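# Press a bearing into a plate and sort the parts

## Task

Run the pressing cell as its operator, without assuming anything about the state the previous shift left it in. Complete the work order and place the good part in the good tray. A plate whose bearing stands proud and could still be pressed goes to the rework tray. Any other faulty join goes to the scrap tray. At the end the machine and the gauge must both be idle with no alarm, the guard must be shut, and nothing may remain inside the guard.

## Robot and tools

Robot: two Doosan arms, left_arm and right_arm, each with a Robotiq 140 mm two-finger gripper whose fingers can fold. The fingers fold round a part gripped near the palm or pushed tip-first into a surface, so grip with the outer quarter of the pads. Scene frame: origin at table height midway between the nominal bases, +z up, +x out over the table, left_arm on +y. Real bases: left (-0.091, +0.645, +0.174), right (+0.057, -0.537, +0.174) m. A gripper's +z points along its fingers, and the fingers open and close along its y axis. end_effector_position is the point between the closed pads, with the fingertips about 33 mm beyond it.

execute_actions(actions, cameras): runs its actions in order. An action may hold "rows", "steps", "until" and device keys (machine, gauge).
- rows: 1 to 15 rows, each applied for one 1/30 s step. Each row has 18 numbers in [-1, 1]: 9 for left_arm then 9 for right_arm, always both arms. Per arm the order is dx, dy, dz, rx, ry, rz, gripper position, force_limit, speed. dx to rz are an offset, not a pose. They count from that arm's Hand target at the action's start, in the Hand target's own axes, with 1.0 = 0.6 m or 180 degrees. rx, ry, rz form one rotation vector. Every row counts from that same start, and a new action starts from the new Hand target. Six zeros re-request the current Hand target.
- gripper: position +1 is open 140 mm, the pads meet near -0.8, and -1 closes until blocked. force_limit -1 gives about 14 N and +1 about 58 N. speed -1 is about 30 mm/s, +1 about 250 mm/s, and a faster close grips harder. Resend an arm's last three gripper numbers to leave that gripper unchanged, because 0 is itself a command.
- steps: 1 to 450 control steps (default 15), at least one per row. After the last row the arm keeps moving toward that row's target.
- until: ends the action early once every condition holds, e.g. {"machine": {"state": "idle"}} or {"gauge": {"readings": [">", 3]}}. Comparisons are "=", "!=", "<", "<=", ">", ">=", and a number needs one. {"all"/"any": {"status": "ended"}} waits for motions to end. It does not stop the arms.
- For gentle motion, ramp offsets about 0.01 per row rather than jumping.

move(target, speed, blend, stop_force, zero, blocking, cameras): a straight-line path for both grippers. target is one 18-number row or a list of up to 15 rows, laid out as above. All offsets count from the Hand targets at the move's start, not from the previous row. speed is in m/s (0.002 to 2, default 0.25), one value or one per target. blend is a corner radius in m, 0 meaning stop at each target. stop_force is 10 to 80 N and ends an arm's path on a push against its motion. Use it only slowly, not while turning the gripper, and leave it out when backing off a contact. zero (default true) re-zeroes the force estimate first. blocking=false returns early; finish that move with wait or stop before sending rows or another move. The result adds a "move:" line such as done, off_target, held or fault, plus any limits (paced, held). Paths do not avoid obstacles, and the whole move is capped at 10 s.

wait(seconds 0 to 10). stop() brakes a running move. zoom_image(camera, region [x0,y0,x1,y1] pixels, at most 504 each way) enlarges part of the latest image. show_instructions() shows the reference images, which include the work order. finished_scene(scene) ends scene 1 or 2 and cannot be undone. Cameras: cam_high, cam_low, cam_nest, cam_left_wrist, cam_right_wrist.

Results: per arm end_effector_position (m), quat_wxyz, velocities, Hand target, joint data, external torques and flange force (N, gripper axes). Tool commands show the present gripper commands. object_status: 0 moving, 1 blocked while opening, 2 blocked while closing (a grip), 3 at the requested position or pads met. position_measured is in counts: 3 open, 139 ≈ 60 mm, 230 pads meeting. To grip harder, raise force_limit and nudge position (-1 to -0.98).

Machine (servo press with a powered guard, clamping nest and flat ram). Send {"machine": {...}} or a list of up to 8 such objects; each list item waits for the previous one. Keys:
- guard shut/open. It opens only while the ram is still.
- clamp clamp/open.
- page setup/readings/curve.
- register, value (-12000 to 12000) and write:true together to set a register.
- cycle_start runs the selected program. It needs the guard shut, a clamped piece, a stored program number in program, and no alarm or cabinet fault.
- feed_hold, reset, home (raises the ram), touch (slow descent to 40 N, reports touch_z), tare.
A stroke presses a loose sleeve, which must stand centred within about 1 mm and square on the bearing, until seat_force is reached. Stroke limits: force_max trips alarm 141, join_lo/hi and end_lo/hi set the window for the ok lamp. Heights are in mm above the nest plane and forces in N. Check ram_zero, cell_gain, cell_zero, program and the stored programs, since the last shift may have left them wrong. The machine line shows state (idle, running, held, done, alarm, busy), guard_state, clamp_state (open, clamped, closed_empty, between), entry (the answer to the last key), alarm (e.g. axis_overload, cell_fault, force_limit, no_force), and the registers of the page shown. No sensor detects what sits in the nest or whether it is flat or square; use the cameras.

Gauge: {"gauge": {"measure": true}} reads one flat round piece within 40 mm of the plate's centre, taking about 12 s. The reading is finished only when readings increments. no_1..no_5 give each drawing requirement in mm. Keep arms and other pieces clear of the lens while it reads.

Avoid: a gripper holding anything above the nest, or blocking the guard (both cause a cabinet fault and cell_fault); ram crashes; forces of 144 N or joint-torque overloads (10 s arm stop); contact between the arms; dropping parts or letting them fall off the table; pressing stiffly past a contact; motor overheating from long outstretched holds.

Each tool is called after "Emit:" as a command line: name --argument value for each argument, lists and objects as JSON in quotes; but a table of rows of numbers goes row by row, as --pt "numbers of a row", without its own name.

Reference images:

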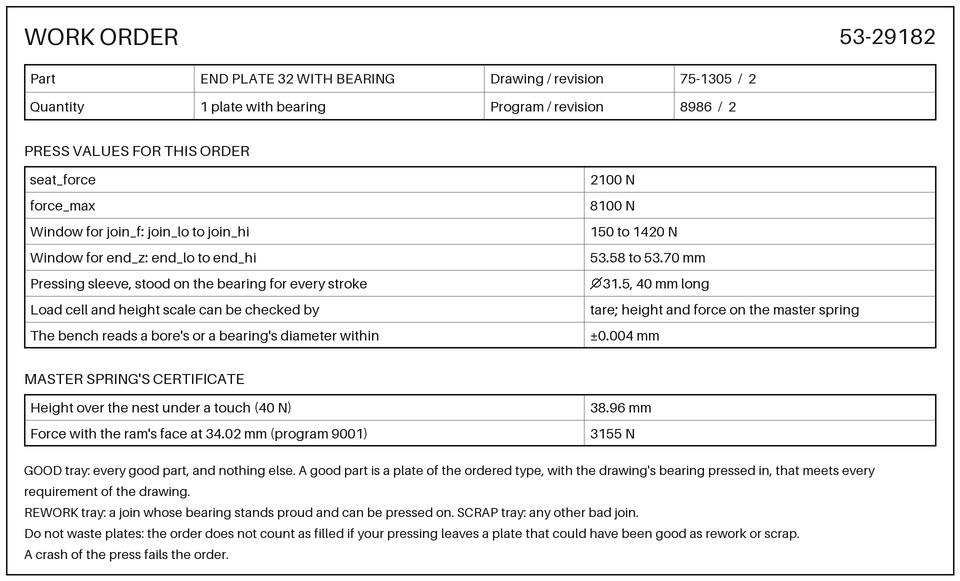

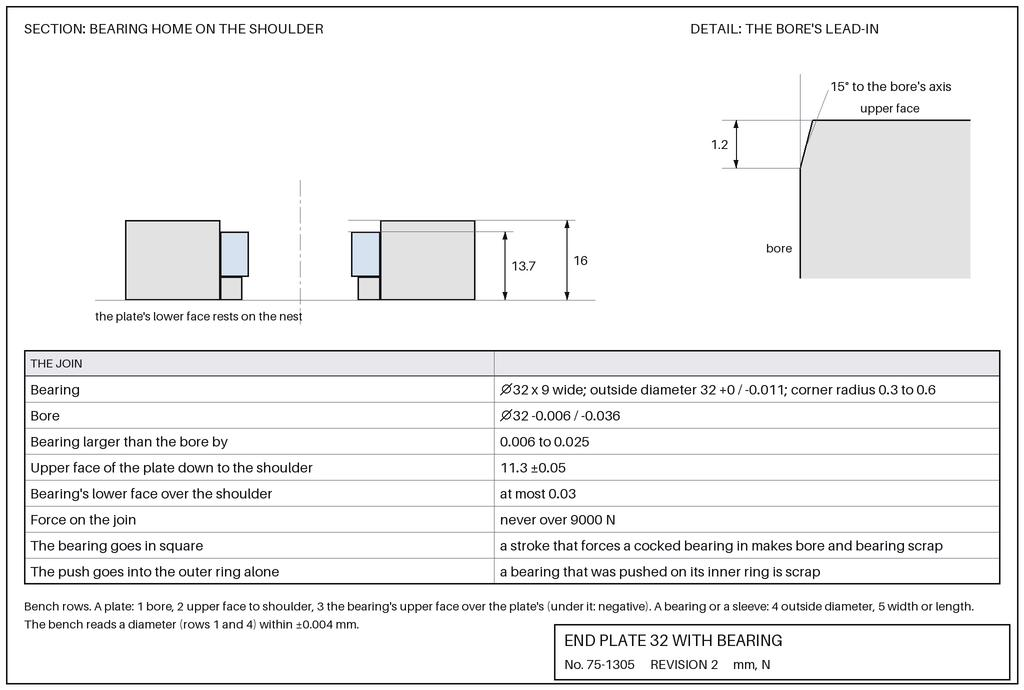

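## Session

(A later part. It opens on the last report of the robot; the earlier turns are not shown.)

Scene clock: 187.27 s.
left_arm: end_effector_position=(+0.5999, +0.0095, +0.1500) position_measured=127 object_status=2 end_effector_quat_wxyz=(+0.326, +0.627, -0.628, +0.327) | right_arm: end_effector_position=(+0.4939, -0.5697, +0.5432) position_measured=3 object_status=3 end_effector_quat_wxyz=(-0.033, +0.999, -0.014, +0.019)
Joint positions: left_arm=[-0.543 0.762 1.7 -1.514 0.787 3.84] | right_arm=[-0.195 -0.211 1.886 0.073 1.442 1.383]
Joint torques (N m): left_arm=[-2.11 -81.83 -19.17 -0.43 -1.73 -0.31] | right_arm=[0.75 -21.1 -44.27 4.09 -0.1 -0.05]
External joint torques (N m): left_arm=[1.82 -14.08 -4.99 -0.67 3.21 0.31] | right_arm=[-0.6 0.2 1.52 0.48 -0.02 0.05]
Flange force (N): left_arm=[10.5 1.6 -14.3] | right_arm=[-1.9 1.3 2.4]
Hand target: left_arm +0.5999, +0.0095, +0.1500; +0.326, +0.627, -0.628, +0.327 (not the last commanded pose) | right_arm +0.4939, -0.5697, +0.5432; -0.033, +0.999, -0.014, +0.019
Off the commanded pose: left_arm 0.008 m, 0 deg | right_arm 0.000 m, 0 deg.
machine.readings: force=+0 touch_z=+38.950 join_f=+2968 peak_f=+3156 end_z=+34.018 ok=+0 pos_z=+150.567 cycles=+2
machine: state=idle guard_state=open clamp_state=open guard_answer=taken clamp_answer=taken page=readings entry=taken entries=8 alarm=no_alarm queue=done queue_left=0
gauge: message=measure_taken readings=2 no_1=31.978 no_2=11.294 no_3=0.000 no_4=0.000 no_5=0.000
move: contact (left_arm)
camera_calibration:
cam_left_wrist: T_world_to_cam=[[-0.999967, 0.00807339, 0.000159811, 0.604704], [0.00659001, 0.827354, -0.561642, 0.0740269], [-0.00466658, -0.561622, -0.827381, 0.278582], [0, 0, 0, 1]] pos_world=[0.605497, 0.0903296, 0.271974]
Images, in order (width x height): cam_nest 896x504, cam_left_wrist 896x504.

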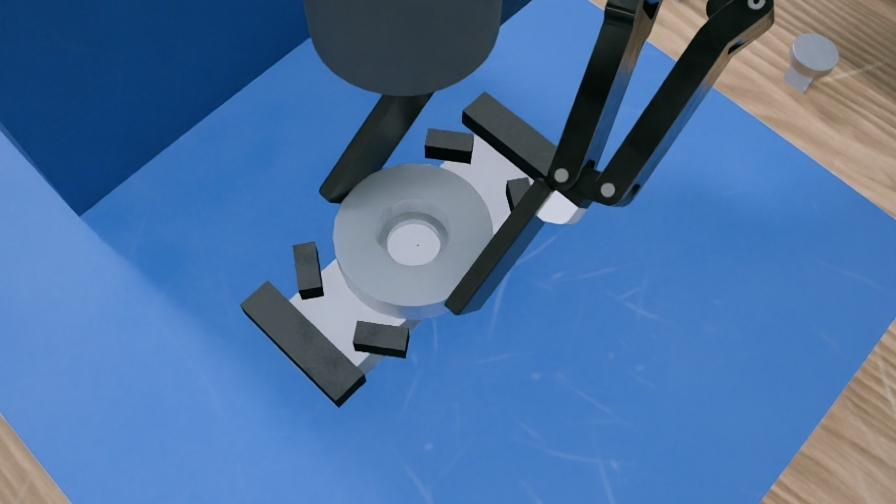

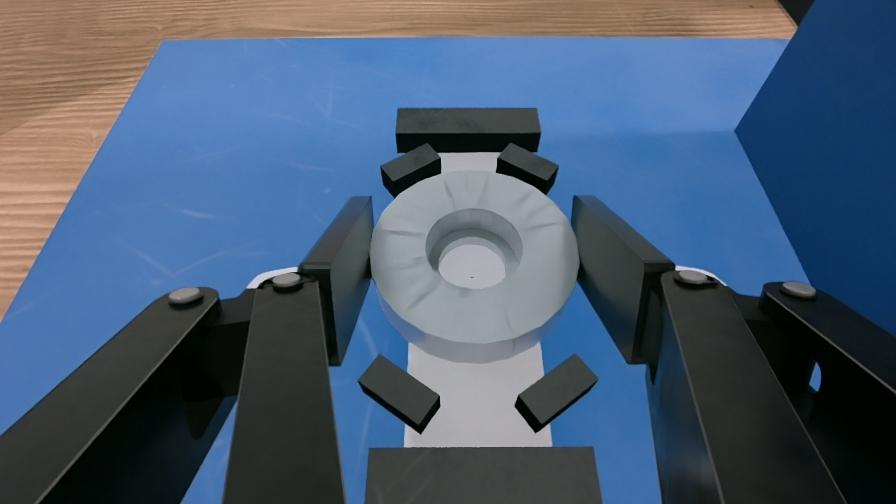

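Emit:
execute_actions --actions '[{"rows":[[0,0,0,0,0,0,0.4,0,-1,0,0,0,0,0,0,1,1,1]],"steps":45},{"machine":{"clamp":"clamp"},"rows":[[0,0,0,0,0,0,0.4,0,-1,0,0,0,0,0,0,1,1,1]],"steps":30}]'

Emit:
move --pt "0 0 -0.1667 0 0 0 0.4 0 -1 0 0 0 0 0 0 1 1 1" --pt "-0.0828 0 -0.5537 0 0 0 0 0 -1 0 0 0 0 0 0 1 1 1" --speed '[0.15,0.3]' --blend '[0.03,0]' --cameras '["cam_nest"]'

Emit:
move --target '[-0.362,-0.0983,-0.0082,0,0,0,0,0,-1,0,0,0,0,0,0,1,1,1]' --speed 0.25 --cameras '["cam_left_wrist"]'

Scene clock: 191.27 s.
left_arm: end_effector_position=(+0.5998, +0.0095, +0.1500) position_measured=78 object_status=3 end_effector_quat_wxyz=(+0.326, +0.627, -0.628, +0.327) | right_arm: end_effector_position=(+0.4939, -0.5697, +0.5432) position_measured=3 object_status=3 end_effector_quat_wxyz=(-0.033, +0.999, -0.014, +0.019)
Joint positions: left_arm=[-0.543 0.762 1.7 -1.514 0.787 3.84] | right_arm=[-0.195 -0.211 1.886 0.073 1.442 1.383]
Joint torques (N m): left_arm=[0.97 -97.06 -22.81 -1.44 1.47 -0.11] | right_arm=[0.62 -21.05 -44.19 4.11 -0.08 -0.06]
External joint torques (N m): left_arm=[-0.5 0.93 -1.43 0.37 -0.01 0.11] | right_arm=[-0.5 0.06 1.39 0.46 -0.04 0.05]
External joint torques at the end of the 1st action: left_arm=[-1.39 1.28 -1.17 0.33 -0.03 0.12] | right_arm=[-0.6 -0.27 1.29 0.49 -0.07 0.01]
Flange force (N): left_arm=[0.6 -3.8 2.4] | right_arm=[-2.0 1.0 2.3]
Flange force at the end of the 1st action (N): left_arm=[0.7 -3.0 3.4] | right_arm=[-2.4 1.3 2.1]
Hand target: left_arm +0.5999, +0.0095, +0.1500; +0.326, +0.627, -0.628, +0.327 | right_arm +0.4939, -0.5697, +0.5432; -0.033, +0.999, -0.014, +0.019
Off the commanded pose: left_arm 0.000 m, 0 deg | right_arm 0.000 m, 0 deg.
machine.readings: force=+0 touch_z=+38.950 join_f=+2968 peak_f=+3156 end_z=+34.018 ok=+0 pos_z=+150.567 cycles=+2
machine: state=idle guard_state=open clamp_state=between guard_answer=taken clamp_answer=taken page=readings entry=taken entries=8 alarm=no_alarm queue=running queue_left=0
gauge: message=measure_taken readings=2 no_1=31.978 no_2=11.294 no_3=0.000 no_4=0.000 no_5=0.000

Scene clock: 194.50 s.
left_arm: end_effector_position=(+0.5998, +0.3101, +0.3000) position_measured=129 object_status=0 end_effector_quat_wxyz=(+0.326, +0.627, -0.628, +0.327) | right_arm: end_effector_position=(+0.4939, -0.5697, +0.5432) position_measured=3 object_status=3 end_effector_quat_wxyz=(-0.033, +0.999, -0.014, +0.019)
Joint positions: left_arm=[-0.155 0.482 1.849 -1.177 1.072 3.757] | right_arm=[-0.195 -0.211 1.886 0.073 1.442 1.383]
Joint torques (N m): left_arm=[1.11 -77.05 -26.65 -0.84 1.37 -0.11] | right_arm=[0.84 -21.06 -44.1 4.15 -0.08 -0.03]
External joint torques (N m): left_arm=[-1.16 0.61 -1.37 0.39 -0.04 0.11] | right_arm=[-0.71 -0.11 1.29 0.43 -0.03 0.03]
Flange force (N): left_arm=[1.0 -3.4 1.3] | right_arm=[-2.2 1.5 2.0]
Hand target: left_arm +0.5998, +0.3101, +0.3000; +0.326, +0.627, -0.628, +0.327 | right_arm +0.4939, -0.5697, +0.5432; -0.033, +0.999, -0.014, +0.019
Off the commanded pose: left_arm 0.000 m, 0 deg | right_arm 0.000 m, 0 deg.
machine.readings: force=+0 touch_z=+38.950 join_f=+2968 peak_f=+3156 end_z=+34.018 ok=+0 pos_z=+150.567 cycles=+2
machine: state=idle guard_state=open clamp_state=clamped guard_answer=taken clamp_answer=taken page=readings entry=taken entries=8 alarm=no_alarm queue=done queue_left=0
gauge: message=measure_taken readings=2 no_1=31.978 no_2=11.294 no_3=0.000 no_4=0.000 no_5=0.000
move: done
Images, in order (width x height): cam_nest 896x504.

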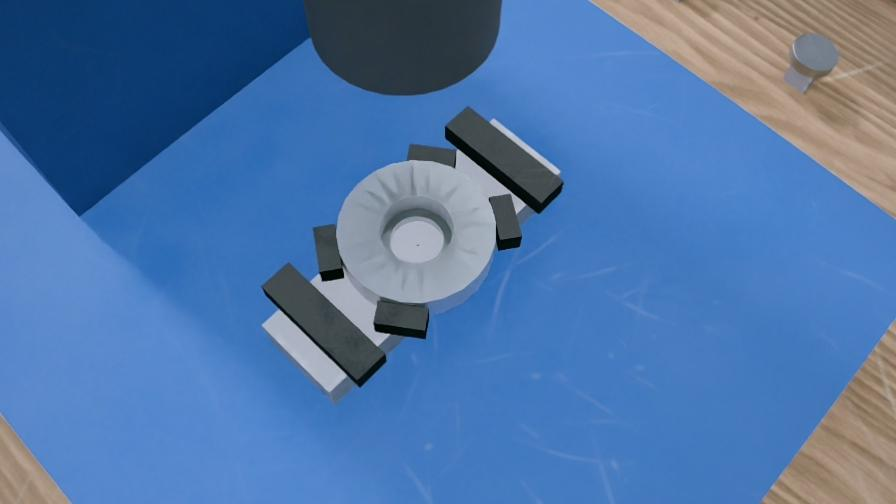

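Scene clock: 195.93 s.
left_arm: end_effector_position=(+0.6590, +0.4387, +0.1251) position_measured=129 object_status=3 end_effector_quat_wxyz=(+0.326, +0.627, -0.628, +0.327) | right_arm: end_effector_position=(+0.4939, -0.5697, +0.5432) position_measured=3 object_status=3 end_effector_quat_wxyz=(-0.033, +0.999, -0.014, +0.019)
Joint positions: left_arm=[0.027 0.767 1.761 -1.158 1.104 4.014] | right_arm=[-0.195 -0.211 1.886 0.073 1.442 1.383]
Joint torques (N m): left_arm=[0.82 -94.33 -19.41 -0.72 1.78 0.07] | right_arm=[0.75 -20.84 -44.25 4.17 -0.08 -0.03]
External joint torques (N m): left_arm=[-0.61 0.93 -1.45 0.4 -0.02 -0.07] | right_arm=[-0.75 0.33 1.67 0.38 -0.03 0.03]
Flange force (N): left_arm=[-0.7 -4.4 0.6] | right_arm=[-2.0 1.7 2.7]
Hand target: left_arm +0.6590, +0.4388, +0.1250; +0.326, +0.627, -0.628, +0.327 | right_arm +0.4939, -0.5697, +0.5432; -0.033, +0.999, -0.014, +0.019
Off the commanded pose: left_arm 0.000 m, 0 deg | right_arm 0.000 m, 0 deg.
machine.readings: force=+0 touch_z=+38.950 join_f=+2968 peak_f=+3156 end_z=+34.018 ok=+0 pos_z=+150.567 cycles=+2
machine: state=idle guard_state=open clamp_state=clamped guard_answer=taken clamp_answer=taken page=readings entry=taken entries=8 alarm=no_alarm queue=done queue_left=0
gauge: message=measure_taken readings=2 no_1=31.978 no_2=11.294 no_3=0.000 no_4=0.000 no_5=0.000
move: done
camera_calibration:
cam_left_wrist: T_world_to_cam=[[-0.999967, 0.00807368, 0.000160208, 0.660342], [0.00659042, 0.827401, -0.561574, -0.295406], [-0.00466652, -0.561554, -0.827427, 0.499224], [0, 0, 0, 1]] pos_world=[0.664597, 0.519429, 0.247074]
Images, in order (width x height): cam_left_wrist 896x504.

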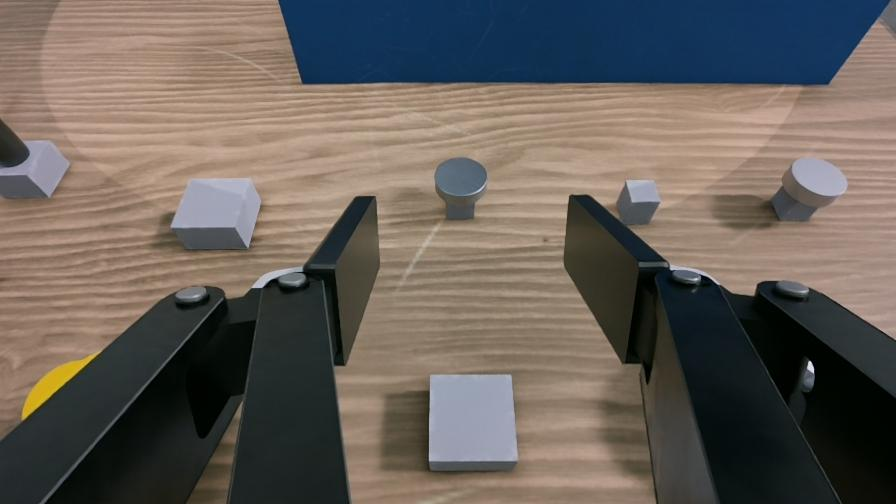

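Emit:
move --target '[0.0021,-0.0003,0.2035,0,0,0,0,0,-1,0,0,0,0,0,0,1,1,1]' --speed 0.08 --cameras '["cam_left_wrist"]'

Scene clock: 198.60 s.
left_arm: end_effector_position=(+0.6592, +0.3382, +0.0561) position_measured=129 object_status=3 end_effector_quat_wxyz=(+0.326, +0.627, -0.628, +0.327) | right_arm: end_effector_position=(+0.4939, -0.5697, +0.5432) position_measured=3 object_status=3 end_effector_quat_wxyz=(-0.033, +0.999, -0.014, +0.019)
Joint positions: left_arm=[-0.107 0.861 1.756 -1.305 1.007 4.083] | right_arm=[-0.195 -0.211 1.886 0.073 1.442 1.383]
Joint torques (N m): left_arm=[1.11 -98.95 -16.48 -0.67 1.8 -0.28] | right_arm=[0.81 -20.98 -44.16 4.13 -0.07 -0.03]
External joint torques (N m): left_arm=[-1.01 2.42 -1.02 0.11 0.06 0.27] | right_arm=[-0.64 0.02 1.47 0.44 -0.04 0.03]
Flange force (N): left_arm=[-2.5 -3.8 3.3] | right_arm=[-2.2 1.4 2.4]
Hand target: left_arm +0.6592, +0.3381, +0.0560; +0.326, +0.627, -0.628, +0.327 | right_arm +0.4939, -0.5697, +0.5432; -0.033, +0.999, -0.014, +0.019
Off the commanded pose: left_arm 0.000 m, 0 deg | right_arm 0.000 m, 0 deg.
machine.readings: force=+0 touch_z=+38.950 join_f=+2968 peak_f=+3156 end_z=+34.018 ok=+0 pos_z=+150.567 cycles=+2
machine: state=idle guard_state=open clamp_state=clamped guard_answer=taken clamp_answer=taken page=readings entry=taken entries=8 alarm=no_alarm queue=done queue_left=0
gauge: message=measure_taken readings=2 no_1=31.978 no_2=11.294 no_3=0.000 no_4=0.000 no_5=0.000
move: done
camera_calibration:
cam_left_wrist: T_world_to_cam=[[-0.999967, 0.00807368, 0.000160208, 0.661364], [0.00659042, 0.827401, -0.561574, -0.251058], [-0.00466652, -0.561554, -0.827427, 0.385614], [0, 0, 0, 1]] pos_world=[0.664797, 0.418929, 0.177974]
Images, in order (width x height): cam_left_wrist 896x504.

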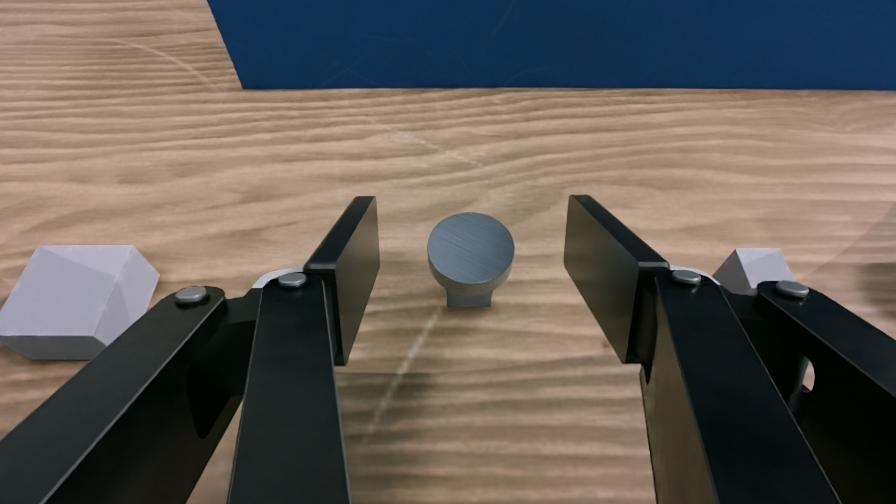

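Emit:
move --target '[-0.0014,-0.0017,-0.002,0,0,0,0,0,-1,0,0,0,0,0,0,1,1,1]' --speed 0.05

Emit:
execute_actions --actions '[{"rows":[[0,0,0,0,0,0,-1,0,-1,0,0,0,0,0,0,1,1,1]],"steps":75}]' --cameras '["cam_left_wrist"]'

Scene clock: 200.07 s.
left_arm: end_effector_position=(+0.6602, +0.3395, +0.0560) position_measured=129 object_status=3 end_effector_quat_wxyz=(+0.326, +0.627, -0.628, +0.327) | right_arm: end_effector_position=(+0.4939, -0.5697, +0.5432) position_measured=3 object_status=3 end_effector_quat_wxyz=(-0.033, +0.999, -0.014, +0.019)
Joint positions: left_arm=[-0.105 0.862 1.754 -1.302 1.008 4.082] | right_arm=[-0.195 -0.211 1.886 0.073 1.442 1.383]
Joint torques (N m): left_arm=[1.32 -97.66 -16.58 -0.93 1.83 -0.1] | right_arm=[0.94 -21.09 -44.17 4.1 -0.08 -0.05]
External joint torques (N m): left_arm=[-1.19 0.93 -1 0.36 0.02 0.1] | right_arm=[-0.99 0.86 1.65 0.44 -0.04 0.05]
Flange force (N): left_arm=[-0.4 -3.0 1.9] | right_arm=[-1.2 2.3 2.8]
Hand target: left_arm +0.6602, +0.3396, +0.0560; +0.326, +0.627, -0.628, +0.327 | right_arm +0.4939, -0.5697, +0.5432; -0.033, +0.999, -0.014, +0.019
Off the commanded pose: left_arm 0.000 m, 0 deg | right_arm 0.000 m, 0 deg.
machine.readings: force=+0 touch_z=+38.950 join_f=+2968 peak_f=+3156 end_z=+34.018 ok=+0 pos_z=+150.567 cycles=+2
machine: state=idle guard_state=open clamp_state=clamped guard_answer=taken clamp_answer=taken page=readings entry=taken entries=8 alarm=no_alarm queue=done queue_left=0
gauge: message=measure_taken readings=2 no_1=31.978 no_2=11.294 no_3=0.000 no_4=0.000 no_5=0.000
move: done

Scene clock: 202.77 s.
left_arm: end_effector_position=(+0.6603, +0.3396, +0.0560) position_measured=186 object_status=2 end_effector_quat_wxyz=(+0.326, +0.627, -0.628, +0.327) | right_arm: end_effector_position=(+0.4939, -0.5697, +0.5432) position_measured=3 object_status=3 end_effector_quat_wxyz=(-0.033, +0.999, -0.014, +0.019)
Joint positions: left_arm=[-0.105 0.862 1.754 -1.302 1.008 4.082] | right_arm=[-0.195 -0.211 1.886 0.073 1.442 1.383]
Joint torques (N m): left_arm=[-0.91 -92.69 -14.86 -0.35 0.77 -0.1] | right_arm=[0.66 -21.26 -44.08 4.12 -0.08 -0.03]
External joint torques (N m): left_arm=[0.65 -4.05 -2.82 -0.24 1.1 0.1] | right_arm=[-0.57 0.53 1.43 0.44 -0.03 0.03]
Flange force (N): left_arm=[3.5 -3.0 -3.9] | right_arm=[-1.3 1.3 2.4]
Hand target: left_arm +0.6602, +0.3396, +0.0560; +0.326, +0.627, -0.628, +0.327 | right_arm +0.4939, -0.5697, +0.5432; -0.033, +0.999, -0.014, +0.019
Off the commanded pose: left_arm 0.000 m, 0 deg | right_arm 0.000 m, 0 deg.
machine.readings: force=+0 touch_z=+38.950 join_f=+2968 peak_f=+3156 end_z=+34.018 ok=+0 pos_z=+150.567 cycles=+2
machine: state=idle guard_state=open clamp_state=clamped guard_answer=taken clamp_answer=taken page=readings entry=taken entries=8 alarm=no_alarm queue=done queue_left=0
gauge: message=measure_taken readings=2 no_1=31.978 no_2=11.294 no_3=0.000 no_4=0.000 no_5=0.000
camera_calibration:
cam_left_wrist: T_world_to_cam=[[-0.999967, 0.00807368, 0.000160208, 0.662353], [0.00659042, 0.827401, -0.561574, -0.252223], [-0.00466652, -0.561554, -0.827427, 0.386405], [0, 0, 0, 1]] pos_world=[0.665797, 0.420329, 0.177974]
Images, in order (width x height): cam_left_wrist 896x504.

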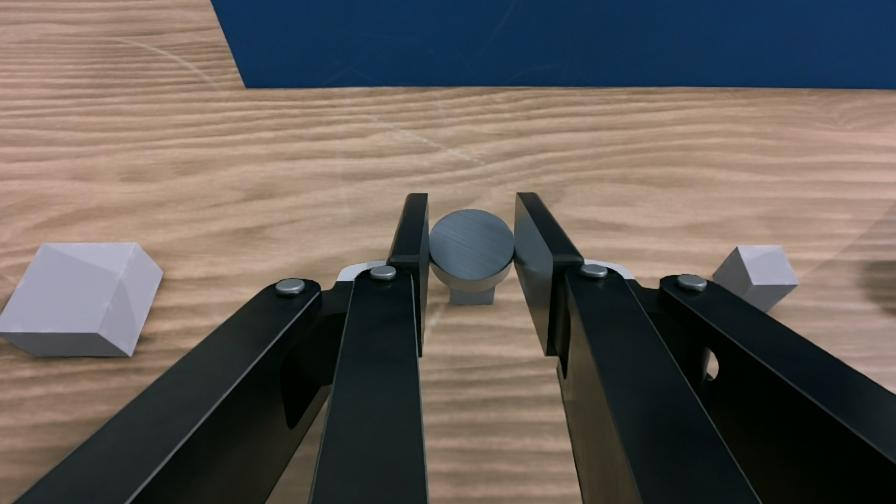

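Emit:
move --pt "0.0614 0 -0.1448 0 0 0 -1 0 -1 0 0 0 0 0 0 1 1 1" --pt "-0.2447 -0.2167 -0.6802 0.4095 0 -0.287 -1 0 -1 0 0 0 0 0 0 1 1 1" --pt "-0.3609 -0.3822 -0.599 0.4095 0 -0.287 -1 0 -1 0 0 0 0 0 0 1 1 1" --speed '[0.12,0.3,0.15]' --blend '[0.02,0.02,0]'

Emit:
move --target '[-0.041,0,0.0287,0,0,0,-1,0,-1,0,0,0,0,0,0,1,1,1]' --speed 0.012 --stop_force 10 --cameras '["cam_left_wrist"]'

Scene clock: 208.33 s.
left_arm: end_effector_position=(+0.8896, +0.7581, +0.0853) position_measured=186 object_status=2 end_effector_quat_wxyz=(+0.000, +0.887, +0.000, +0.462) | right_arm: end_effector_position=(+0.4939, -0.5697, +0.5432) position_measured=3 object_status=3 end_effector_quat_wxyz=(-0.033, +0.999, -0.014, +0.019)
Joint positions: left_arm=[0.096 0.791 1.835 -2.933 0.452 4.588] | right_arm=[-0.195 -0.211 1.886 0.073 1.442 1.383]
Joint torques (N m): left_arm=[1.38 -98 -20.98 -2.6 2.29 -0.13] | right_arm=[0.8 -21.17 -44.17 4.13 -0.07 -0.08]
External joint torques (N m): left_arm=[-1.02 1.75 -1.1 0.41 -0.02 0.13] | right_arm=[-0.65 0.07 1.36 0.45 -0.04 0.07]
Flange force (N): left_arm=[0.2 -0.1 4.7] | right_arm=[-2.0 1.3 2.2]
Hand target: left_arm +0.8897, +0.7581, +0.0852; +0.000, +0.887, +0.000, +0.462 | right_arm +0.4939, -0.5697, +0.5432; -0.033, +0.999, -0.014, +0.019
Off the commanded pose: left_arm 0.000 m, 0 deg | right_arm 0.000 m, 0 deg.
machine.readings: force=+0 touch_z=+38.950 join_f=+2968 peak_f=+3156 end_z=+34.018 ok=+0 pos_z=+150.567 cycles=+2
machine: state=idle guard_state=open clamp_state=clamped guard_answer=taken clamp_answer=taken page=readings entry=taken entries=8 alarm=no_alarm queue=done queue_left=0
gauge: message=measure_taken readings=2 no_1=31.978 no_2=11.294 no_3=0.000 no_4=0.000 no_5=0.000
move: done

Scene clock: 211.73 s.
left_arm: end_effector_position=(+0.8899, +0.7581, +0.0593) position_measured=186 object_status=2 end_effector_quat_wxyz=(+0.000, +0.887, +0.000, +0.462) | right_arm: end_effector_position=(+0.4939, -0.5697, +0.5432) position_measured=3 object_status=3 end_effector_quat_wxyz=(-0.033, +0.999, -0.014, +0.019)
Joint positions: left_arm=[0.096 0.83 1.83 -2.946 0.485 4.603] | right_arm=[-0.195 -0.211 1.886 0.073 1.442 1.383]
Joint torques (N m): left_arm=[0.88 -80.92 -13.6 -2.35 -2.03 0] | right_arm=[0.87 -21.04 -44.13 4.14 -0.08 -0.01]
External joint torques (N m): left_arm=[-0.47 -16.76 -7.33 0.28 4.31 0] | right_arm=[-0.8 0.29 1.47 0.42 -0.04 0.01]
Flange force (N): left_arm=[13.0 -0.1 -12.7] | right_arm=[-1.8 1.9 2.4]
Hand target: left_arm +0.8899, +0.7581, +0.0593; +0.000, +0.887, +0.000, +0.462 (not the last commanded pose) | right_arm +0.4939, -0.5697, +0.5432; -0.033, +0.999, -0.014, +0.019
Off the commanded pose: left_arm 0.004 m, 0 deg | right_arm 0.000 m, 0 deg.
machine.readings: force=+0 touch_z=+38.950 join_f=+2968 peak_f=+3156 end_z=+34.018 ok=+0 pos_z=+150.567 cycles=+2
machine: state=idle guard_state=open clamp_state=clamped guard_answer=taken clamp_answer=taken page=readings entry=taken entries=8 alarm=no_alarm queue=done queue_left=0
gauge: message=measure_taken readings=2 no_1=31.978 no_2=11.294 no_3=0.000 no_4=0.000 no_5=0.000
move: contact (left_arm)
camera_calibration:
cam_left_wrist: T_world_to_cam=[[-0.00789416, -0.999968, 0.00111924, 0.769957], [-0.826388, 0.00589362, -0.563071, 0.76595], [0.563046, -0.0053699, -0.826408, -0.301605], [0, 0, 0, 1]] pos_world=[0.808867, 0.763799, 0.181173]
Images, in order (width x height): cam_left_wrist 896x504.

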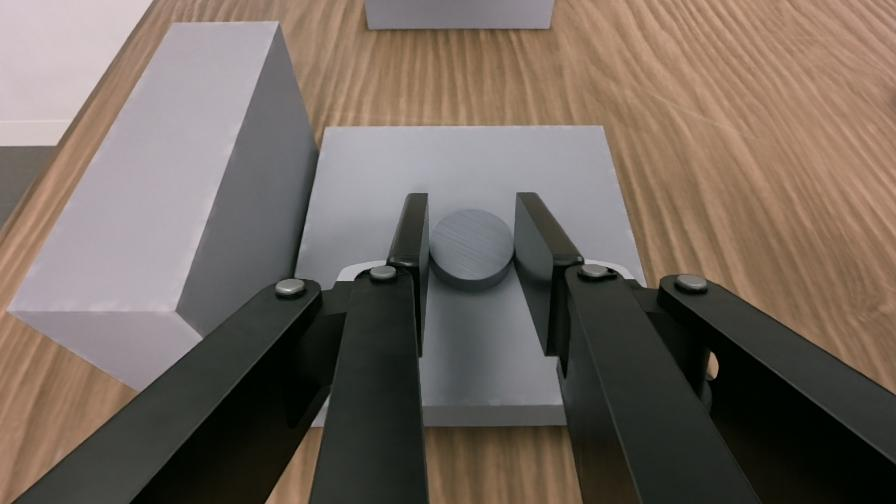

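Matches .059. Release, retreat, measure; meanwhile scout sleeves.

Emit:
execute_actions --actions '[{"rows":[[0,0,0,0,0,0,0,0,-1,0,0,0,0,0,0,1,1,1]],"steps":45}]'

Emit:
move --target '[0,0,-0.3,0,0,0,0,0,-1,0,0,0,0,0,0,1,1,1]' --speed 0.25

Emit:
execute_actions --actions '[{"gauge":{"measure":true},"steps":450,"until":{"gauge":{"readings":[">",2]}}}]'

Scene clock: 213.77 s.
left_arm: end_effector_position=(+0.8899, +0.7581, +0.0593) position_measured=129 object_status=3 end_effector_quat_wxyz=(+0.000, +0.887, +0.000, +0.462) | right_arm: end_effector_position=(+0.4939, -0.5697, +0.5432) position_measured=3 object_status=3 end_effector_quat_wxyz=(-0.033, +0.999, -0.014, +0.019)
Joint positions: left_arm=[0.096 0.83 1.83 -2.946 0.485 4.603] | right_arm=[-0.195 -0.211 1.886 0.073 1.442 1.383]
Joint torques (N m): left_arm=[1.25 -98.98 -19.78 -2.51 2.24 -0.1] | right_arm=[0.79 -21.01 -44.2 4.15 -0.07 -0.03]
External joint torques (N m): left_arm=[-1.15 1.26 -1.19 0.44 0.04 0.1] | right_arm=[-0.63 -0.07 1.35 0.43 -0.04 0.03]
Flange force (N): left_arm=[0.4 0.1 4.2] | right_arm=[-2.2 1.4 2.2]
Hand target: left_arm +0.8899, +0.7581, +0.0593; +0.000, +0.887, +0.000, +0.462 | right_arm +0.4939, -0.5697, +0.5432; -0.033, +0.999, -0.014, +0.019
Off the commanded pose: left_arm 0.000 m, 0 deg | right_arm 0.000 m, 0 deg.
machine.readings: force=+0 touch_z=+38.950 join_f=+2968 peak_f=+3156 end_z=+34.018 ok=+0 pos_z=+150.567 cycles=+2
machine: state=idle guard_state=open clamp_state=clamped guard_answer=taken clamp_answer=taken page=readings entry=taken entries=8 alarm=no_alarm queue=done queue_left=0
gauge: message=measure_taken readings=2 no_1=31.978 no_2=11.294 no_3=0.000 no_4=0.000 no_5=0.000

Scene clock: 215.03 s.
left_arm: end_effector_position=(+0.7423, +0.7581, +0.1623) position_measured=129 object_status=3 end_effector_quat_wxyz=(+0.000, +0.887, +0.000, +0.462) | right_arm: end_effector_position=(+0.4939, -0.5697, +0.5432) position_measured=3 object_status=3 end_effector_quat_wxyz=(-0.033, +0.999, -0.014, +0.019)
Joint positions: left_arm=[0.124 0.552 2.134 -2.908 0.513 4.588] | right_arm=[-0.195 -0.211 1.886 0.073 1.442 1.383]
Joint torques (N m): left_arm=[1.05 -76.26 -18.5 -2.46 2.26 -0.15] | right_arm=[0.64 -21.22 -44.18 4.15 -0.09 -0.03]
External joint torques (N m): left_arm=[-0.77 2.04 -1.34 0.46 0.01 0.14] | right_arm=[-0.63 0.5 1.54 0.41 -0.02 0.03]
Flange force (N): left_arm=[-0.1 -0.7 5.4] | right_arm=[-1.5 1.5 2.5]
Hand target: left_arm +0.7423, +0.7581, +0.1624; +0.000, +0.887, +0.000, +0.462 | right_arm +0.4939, -0.5697, +0.5432; -0.033, +0.999, -0.014, +0.019
Off the commanded pose: left_arm 0.000 m, 0 deg | right_arm 0.000 m, 0 deg.
machine.readings: force=+0 touch_z=+38.950 join_f=+2968 peak_f=+3156 end_z=+34.018 ok=+0 pos_z=+150.567 cycles=+2
machine: state=idle guard_state=open clamp_state=clamped guard_answer=taken clamp_answer=taken page=readings entry=taken entries=8 alarm=no_alarm queue=done queue_left=0
gauge: message=measure_taken readings=2 no_1=31.978 no_2=11.294 no_3=0.000 no_4=0.000 no_5=0.000
move: done

Scene clock: 227.23 s.
left_arm: end_effector_position=(+0.7423, +0.7581, +0.1624) position_measured=129 object_status=3 end_effector_quat_wxyz=(+0.000, +0.887, +0.000, +0.462) | right_arm: end_effector_position=(+0.4939, -0.5697, +0.5432) position_measured=3 object_status=3 end_effector_quat_wxyz=(-0.033, +0.999, -0.014, +0.019)
Joint positions: left_arm=[0.124 0.551 2.134 -2.908 0.513 4.588] | right_arm=[-0.195 -0.211 1.886 0.073 1.442 1.383]
Joint torques (N m): left_arm=[1.16 -75.36 -18.77 -2.4 2.31 -0.1] | right_arm=[0.59 -21.02 -44 4.13 -0.09 -0.05]
External joint torques (N m): left_arm=[-0.73 0.81 -1.05 0.41 -0.05 0.1] | right_arm=[-0.45 -0.22 1.23 0.44 -0.02 0.05]
Flange force (N): left_arm=[0.9 -0.4 2.9] | right_arm=[-2.2 0.9 1.9]
Hand target: left_arm +0.7423, +0.7581, +0.1624; +0.000, +0.887, +0.000, +0.462 | right_arm +0.4939, -0.5697, +0.5432; -0.033, +0.999, -0.014, +0.019
Tool commands: left_gripper/position=+0.0 left_gripper/force_limit=+0.0 left_gripper/speed=-1.0 right_gripper/position=+1.0 right_gripper/force_limit=+1.0 right_gripper/speed=+1.0
Off the commanded pose: left_arm 0.000 m, 0 deg | right_arm 0.000 m, 0 deg.
machine.readings: force=+0 touch_z=+38.950 join_f=+2968 peak_f=+3156 end_z=+34.018 ok=+0 pos_z=+150.567 cycles=+2
machine: state=idle guard_state=open clamp_state=clamped guard_answer=taken clamp_answer=taken page=readings entry=taken entries=8 alarm=no_alarm queue=done queue_left=0
gauge: message=measure_taken readings=3 no_1=0.000 no_2=0.000 no_3=0.000 no_4=31.992 no_5=8.998

Emit:
execute_actions --actions '[{"gauge":{"measure":true},"steps":450,"until":{"gauge":{"readings":[">",3]}}}]'

Scene clock: 239.80 s.
left_arm: end_effector_position=(+0.7423, +0.7581, +0.1624) position_measured=129 object_status=3 end_effector_quat_wxyz=(+0.000, +0.887, +0.000, +0.462) | right_arm: end_effector_position=(+0.4939, -0.5697, +0.5432) position_measured=3 object_status=3 end_effector_quat_wxyz=(-0.033, +0.999, -0.014, +0.019)
Joint positions: left_arm=[0.124 0.551 2.134 -2.908 0.513 4.588] | right_arm=[-0.195 -0.211 1.886 0.073 1.442 1.383]
Joint torques (N m): left_arm=[1.1 -75.34 -18.79 -2.42 2.29 -0.1] | right_arm=[0.55 -21.06 -44.02 4.14 -0.05 -0.02]
External joint torques (N m): left_arm=[-0.67 0.68 -1.05 0.43 -0.02 0.1] | right_arm=[-0.47 0.02 1.27 0.43 -0.06 0.01]
Flange force (N): left_arm=[0.9 -0.5 2.7] | right_arm=[-1.9 1.1 2.1]
Hand target: left_arm +0.7423, +0.7581, +0.1624; +0.000, +0.887, +0.000, +0.462 | right_arm +0.4939, -0.5697, +0.5432; -0.033, +0.999, -0.014, +0.019
Tool commands: left_gripper/position=+0.0 left_gripper/force_limit=+0.0 left_gripper/speed=-1.0 right_gripper/position=+1.0 right_gripper/force_limit=+1.0 right_gripper/speed=+1.0
Off the commanded pose: left_arm 0.000 m, 0 deg | right_arm 0.000 m, 0 deg.
machine.readings: force=+0 touch_z=+38.950 join_f=+2968 peak_f=+3156 end_z=+34.018 ok=+0 pos_z=+150.567 cycles=+2
machine: state=idle guard_state=open clamp_state=clamped guard_answer=taken clamp_answer=taken page=readings entry=taken entries=8 alarm=no_alarm queue=done queue_left=0
gauge: message=measure_taken readings=4 no_1=0.000 no_2=0.000 no_3=0.000 no_4=31.991 no_5=9.000

Emit:
execute_actions --actions '[{"gauge":{"measure":true},"steps":450,"until":{"gauge":{"readings":[">",4]}}}]'

Emit:
execute_actions --actions '[{"gauge":{"measure":true},"steps":450,"until":{"gauge":{"readings":[">",5]}}}]'

Scene clock: 252.60 s.
left_arm: end_effector_position=(+0.7423, +0.7581, +0.1624) position_measured=129 object_status=3 end_effector_quat_wxyz=(+0.000, +0.887, +0.000, +0.462) | right_arm: end_effector_position=(+0.4939, -0.5697, +0.5432) position_measured=3 object_status=3 end_effector_quat_wxyz=(-0.033, +0.999, -0.014, +0.019)
Joint positions: left_arm=[0.124 0.551 2.134 -2.908 0.513 4.588] | right_arm=[-0.195 -0.211 1.886 0.073 1.442 1.383]
Joint torques (N m): left_arm=[1.25 -75.31 -18.61 -2.38 2.3 -0.15] | right_arm=[0.78 -21.04 -44.2 4.14 -0.08 0]
External joint torques (N m): left_arm=[-0.94 0.81 -1.27 0.39 -0.02 0.15] | right_arm=[-0.66 -0.24 1.37 0.43 -0.02 0]
Flange force (N): left_arm=[1.0 0.1 3.3] | right_arm=[-2.5 1.5 2.1]
Hand target: left_arm +0.7423, +0.7581, +0.1624; +0.000, +0.887, +0.000, +0.462 | right_arm +0.4939, -0.5697, +0.5432; -0.033, +0.999, -0.014, +0.019
Tool commands: left_gripper/position=+0.0 left_gripper/force_limit=+0.0 left_gripper/speed=-1.0 right_gripper/position=+1.0 right_gripper/force_limit=+1.0 right_gripper/speed=+1.0
Off the commanded pose: left_arm 0.000 m, 0 deg | right_arm 0.000 m, 0 deg.
machine.readings: force=+0 touch_z=+38.950 join_f=+2968 peak_f=+3156 end_z=+34.018 ok=+0 pos_z=+150.567 cycles=+2
machine: state=idle guard_state=open clamp_state=clamped guard_answer=taken clamp_answer=taken page=readings entry=taken entries=8 alarm=no_alarm queue=done queue_left=0
gauge: message=measure_taken readings=5 no_1=0.000 no_2=0.000 no_3=0.000 no_4=31.991 no_5=8.999

Scene clock: 264.80 s.
left_arm: end_effector_position=(+0.7423, +0.7581, +0.1624) position_measured=129 object_status=3 end_effector_quat_wxyz=(+0.000, +0.887, +0.000, +0.462) | right_arm: end_effector_position=(+0.4939, -0.5697, +0.5432) position_measured=3 object_status=3 end_effector_quat_wxyz=(-0.033, +0.999, -0.014, +0.019)
Joint positions: left_arm=[0.124 0.551 2.134 -2.908 0.513 4.588] | right_arm=[-0.195 -0.211 1.886 0.073 1.442 1.383]
Joint torques (N m): left_arm=[0.9 -75.22 -18.67 -2.43 2.28 -0.12] | right_arm=[0.69 -21.12 -44.18 4.15 -0.08 -0.06]
External joint torques (N m): left_arm=[-0.85 0.57 -1.18 0.45 0 0.12] | right_arm=[-0.52 0.12 1.46 0.42 -0.03 0.06]
Flange force (N): left_arm=[1.1 -0.2 2.8] | right_arm=[-2.0 1.1 2.4]
Hand target: left_arm +0.7423, +0.7581, +0.1624; +0.000, +0.887, +0.000, +0.462 | right_arm +0.4939, -0.5697, +0.5432; -0.033, +0.999, -0.014, +0.019
Tool commands: left_gripper/position=+0.0 left_gripper/force_limit=+0.0 left_gripper/speed=-1.0 right_gripper/position=+1.0 right_gripper/force_limit=+1.0 right_gripper/speed=+1.0
Off the commanded pose: left_arm 0.000 m, 0 deg | right_arm 0.000 m, 0 deg.
machine.readings: force=+0 touch_z=+38.950 join_f=+2968 peak_f=+3156 end_z=+34.018 ok=+0 pos_z=+150.567 cycles=+2
machine: state=idle guard_state=open clamp_state=clamped guard_answer=taken clamp_answer=taken page=readings entry=taken entries=8 alarm=no_alarm queue=done queue_left=0
gauge: message=measure_taken readings=6 no_1=0.000 no_2=0.000 no_3=0.000 no_4=31.991 no_5=9.000

Emit:
move --pt "0 0 0.2 0 0 0 0 0 -1 0 0 0 0 0 0 1 1 1" --pt "0 0 0.3 0 0 0 0 0 -1 0 0 0 0 0 0 1 1 1" --speed '[0.25,0.08]' --blend '[0.01,0]'

Emit:
execute_actions --actions '[{"rows":[[0,0,0,0,0,0,-1,0,-1,0,0,0,0,0,0,1,1,1]],"steps":75}]' --cameras '["cam_left_wrist"]'

Emit:
move --pt "0.1 0 -0.07 0 0 0 -1 0 -1 0 0 0 0 0 0 1 1 1" --pt "0.1323 0 -0.2759 0 0 0 -1 0 -1 0 0 0 0 0 0 1 1 1" --pt "0.0502 0.73 -0.6255 -0.4095 0 0.287 -1 0 -1 0 0 0 0 0 0 1 1 1" --speed '[0.1,0.25,0.3]' --blend '[0.03,0.03,0]'

Scene clock: 267.57 s.
left_arm: end_effector_position=(+0.8898, +0.7581, +0.0594) position_measured=129 object_status=3 end_effector_quat_wxyz=(+0.000, +0.887, +0.000, +0.462) | right_arm: end_effector_position=(+0.4939, -0.5697, +0.5432) position_measured=3 object_status=3 end_effector_quat_wxyz=(-0.033, +0.999, -0.014, +0.019)
Joint positions: left_arm=[0.096 0.83 1.83 -2.946 0.485 4.603] | right_arm=[-0.195 -0.211 1.886 0.073 1.442 1.383]
Joint torques (N m): left_arm=[1.18 -99.29 -19.42 -2.47 2.31 -0.14] | right_arm=[0.45 -20.92 -44.11 4.13 -0.11 -0.03]
External joint torques (N m): left_arm=[-1.35 1.3 -1.42 0.41 -0.03 0.14] | right_arm=[-0.32 -0.11 1.31 0.45 0 0.02]
Flange force (N): left_arm=[0.7 0.4 4.7] | right_arm=[-2.1 0.7 2.0]
Hand target: left_arm +0.8899, +0.7581, +0.0593; +0.000, +0.887, +0.000, +0.462 | right_arm +0.4939, -0.5697, +0.5432; -0.033, +0.999, -0.014, +0.019
Off the commanded pose: left_arm 0.000 m, 0 deg | right_arm 0.000 m, 0 deg.
machine.readings: force=+0 touch_z=+38.950 join_f=+2968 peak_f=+3156 end_z=+34.018 ok=+0 pos_z=+150.567 cycles=+2
machine: state=idle guard_state=open clamp_state=clamped guard_answer=taken clamp_answer=taken page=readings entry=taken entries=8 alarm=no_alarm queue=done queue_left=0
gauge: message=measure_taken readings=6 no_1=0.000 no_2=0.000 no_3=0.000 no_4=31.991 no_5=9.000
move: done

Scene clock: 270.27 s.
left_arm: end_effector_position=(+0.8899, +0.7581, +0.0593) position_measured=186 object_status=2 end_effector_quat_wxyz=(+0.000, +0.887, +0.000, +0.462) | right_arm: end_effector_position=(+0.4939, -0.5697, +0.5432) position_measured=3 object_status=3 end_effector_quat_wxyz=(-0.033, +0.999, -0.014, +0.019)
Joint positions: left_arm=[0.096 0.83 1.83 -2.946 0.485 4.603] | right_arm=[-0.195 -0.211 1.886 0.073 1.442 1.383]
Joint torques (N m): left_arm=[0.67 -93 -18.67 -2.4 1.08 -0.11] | right_arm=[0.7 -21.21 -44.21 4.08 -0.05 -0.04]
External joint torques (N m): left_arm=[-0.49 -4.83 -2.24 0.33 1.2 0.11] | right_arm=[-0.53 -0.02 1.42 0.5 -0.06 0.03]
Flange force (N): left_arm=[4.1 0.0 -3.4] | right_arm=[-2.1 1.1 2.3]
Hand target: left_arm +0.8899, +0.7581, +0.0593; +0.000, +0.887, +0.000, +0.462 | right_arm +0.4939, -0.5697, +0.5432; -0.033, +0.999, -0.014, +0.019
Off the commanded pose: left_arm 0.000 m, 0 deg | right_arm 0.000 m, 0 deg.
machine.readings: force=+0 touch_z=+38.950 join_f=+2968 peak_f=+3156 end_z=+34.018 ok=+0 pos_z=+150.567 cycles=+2
machine: state=idle guard_state=open clamp_state=clamped guard_answer=taken clamp_answer=taken page=readings entry=taken entries=8 alarm=no_alarm queue=done queue_left=0
gauge: message=measure_taken readings=6 no_1=0.000 no_2=0.000 no_3=0.000 no_4=31.991 no_5=9.000
camera_calibration:
cam_left_wrist: T_world_to_cam=[[-0.00789416, -0.999968, 0.00111924, 0.769957], [-0.826388, 0.00589362, -0.563071, 0.76595], [0.563046, -0.0053699, -0.826408, -0.301605], [0, 0, 0, 1]] pos_world=[0.808867, 0.763799, 0.181173]
Images, in order (width x height): cam_left_wrist 896x504.

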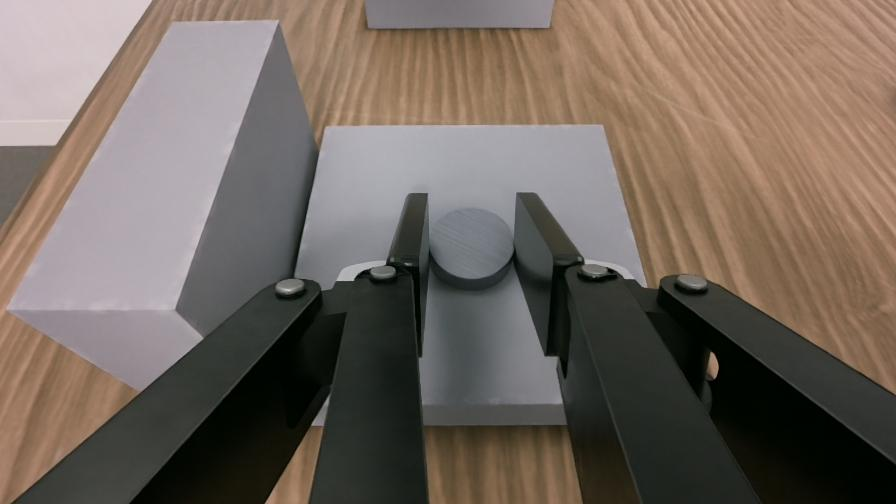

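Scene clock: 274.60 s.
left_arm: end_effector_position=(+0.5994, +0.3202, +0.2988) position_measured=186 object_status=2 end_effector_quat_wxyz=(+0.326, +0.627, -0.628, +0.327) | right_arm: end_effector_position=(+0.4939, -0.5697, +0.5432) position_measured=3 object_status=3 end_effector_quat_wxyz=(-0.033, +0.999, -0.014, +0.019)
Joint positions: left_arm=[-0.14 0.482 1.852 -1.171 1.08 3.765] | right_arm=[-0.195 -0.211 1.886 0.073 1.442 1.383]
Joint torques (N m): left_arm=[-0.21 -78.74 -25.67 -0.83 1.52 -0.08] | right_arm=[0.61 -20.97 -44.23 4.15 -0.07 -0.04]
External joint torques (N m): left_arm=[0.49 2.39 -2.13 0.42 -0.18 0.07] | right_arm=[-0.51 0.33 1.62 0.41 -0.04 0.04]
Flange force (N): left_arm=[-1.5 -7.5 0.7] | right_arm=[-1.8 1.1 2.7]
Hand target: left_arm +0.5993, +0.3201, +0.2989; +0.326, +0.627, -0.628, +0.327 | right_arm +0.4939, -0.5697, +0.5432; -0.033, +0.999, -0.014, +0.019
Off the commanded pose: left_arm 0.000 m, 0 deg | right_arm 0.000 m, 0 deg.
machine.readings: force=+0 touch_z=+38.950 join_f=+2968 peak_f=+3156 end_z=+34.018 ok=+0 pos_z=+150.567 cycles=+2
machine: state=idle guard_state=open clamp_state=clamped guard_answer=taken clamp_answer=taken page=readings entry=taken entries=8 alarm=no_alarm queue=done queue_left=0
gauge: message=measure_taken readings=6 no_1=0.000 no_2=0.000 no_3=0.000 no_4=31.991 no_5=9.000
move: done

Emit:
move --target '[0.1403,-0.0008,0.5165,0,0,0,-1,0,-1,0,0,0,0,0,0,1,1,1]' --speed 0.2 --cameras '["cam_nest","cam_left_wrist"]'

Emit:
zoom_image --camera "cam_nest" --region '[320, 130, 520, 330]'

Scene clock: 277.47 s.
left_arm: end_effector_position=(+0.5999, +0.0182, +0.1900) position_measured=186 object_status=2 end_effector_quat_wxyz=(+0.326, +0.627, -0.628, +0.327) | right_arm: end_effector_position=(+0.4939, -0.5697, +0.5432) position_measured=3 object_status=3 end_effector_quat_wxyz=(-0.033, +0.999, -0.014, +0.019)
Joint positions: left_arm=[-0.533 0.708 1.705 -1.46 0.797 3.773] | right_arm=[-0.195 -0.211 1.886 0.073 1.442 1.383]
Joint torques (N m): left_arm=[0.69 -95.06 -23.75 -1.78 1.45 -0.18] | right_arm=[0.74 -20.87 -44.2 4.12 -0.07 -0.05]
External joint torques (N m): left_arm=[-0.46 1.09 -2.11 0.77 -0.09 0.18] | right_arm=[-0.79 0.53 1.67 0.42 -0.05 0.05]
Flange force (N): left_arm=[1.4 -5.8 2.6] | right_arm=[-1.7 1.8 2.8]
Hand target: left_arm +0.5999, +0.0180, +0.1899; +0.326, +0.627, -0.628, +0.327 | right_arm +0.4939, -0.5697, +0.5432; -0.033, +0.999, -0.014, +0.019
Off the commanded pose: left_arm 0.000 m, 0 deg | right_arm 0.000 m, 0 deg.
machine.readings: force=+0 touch_z=+38.950 join_f=+2968 peak_f=+3156 end_z=+34.018 ok=+0 pos_z=+150.567 cycles=+2
machine: state=idle guard_state=open clamp_state=clamped guard_answer=taken clamp_answer=taken page=readings entry=taken entries=8 alarm=no_alarm queue=done queue_left=0
gauge: message=measure_taken readings=6 no_1=0.000 no_2=0.000 no_3=0.000 no_4=31.991 no_5=9.000
move: done
camera_calibration:
cam_left_wrist: T_world_to_cam=[[-0.999967, 0.00812079, -0.000478353, 0.604721], [0.00698801, 0.827401, -0.561569, 0.0891088], [-0.0041646, -0.561554, -0.82743, 0.31621], [0, 0, 0, 1]] pos_world=[0.605395, 0.0989295, 0.311972]
Images, in order (width x height): cam_nest 896x504, cam_left_wrist 896x504.

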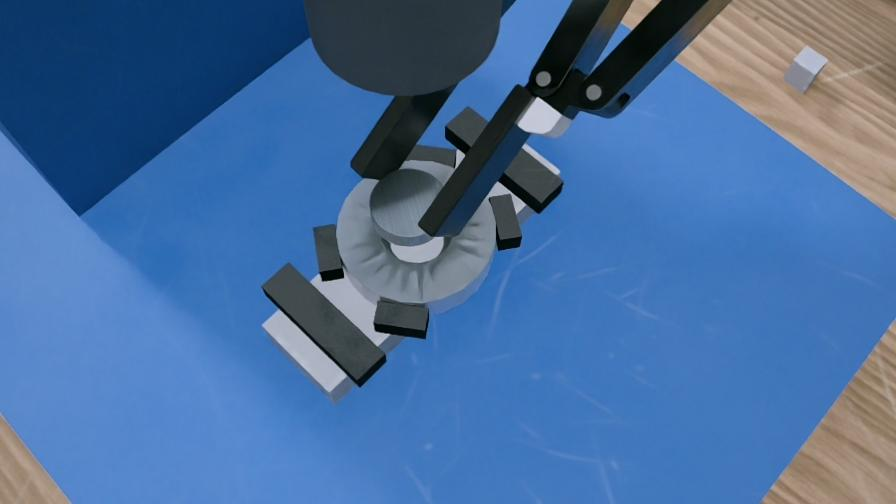

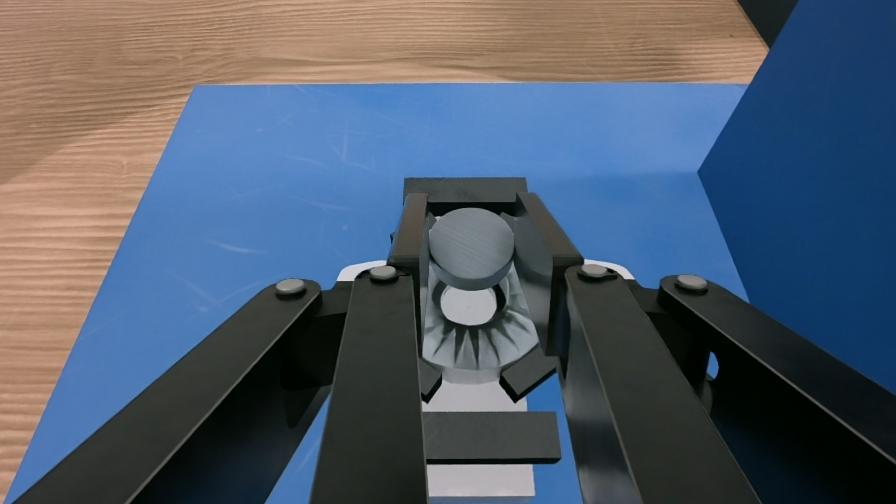

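Scaled by 2.520 from the camera's 896x504 image, which has a finer 1280x720 frame.

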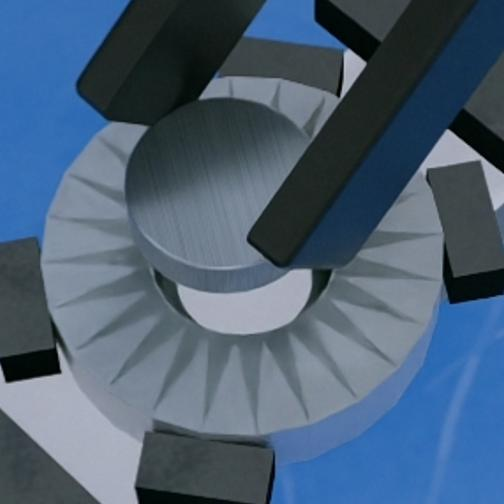

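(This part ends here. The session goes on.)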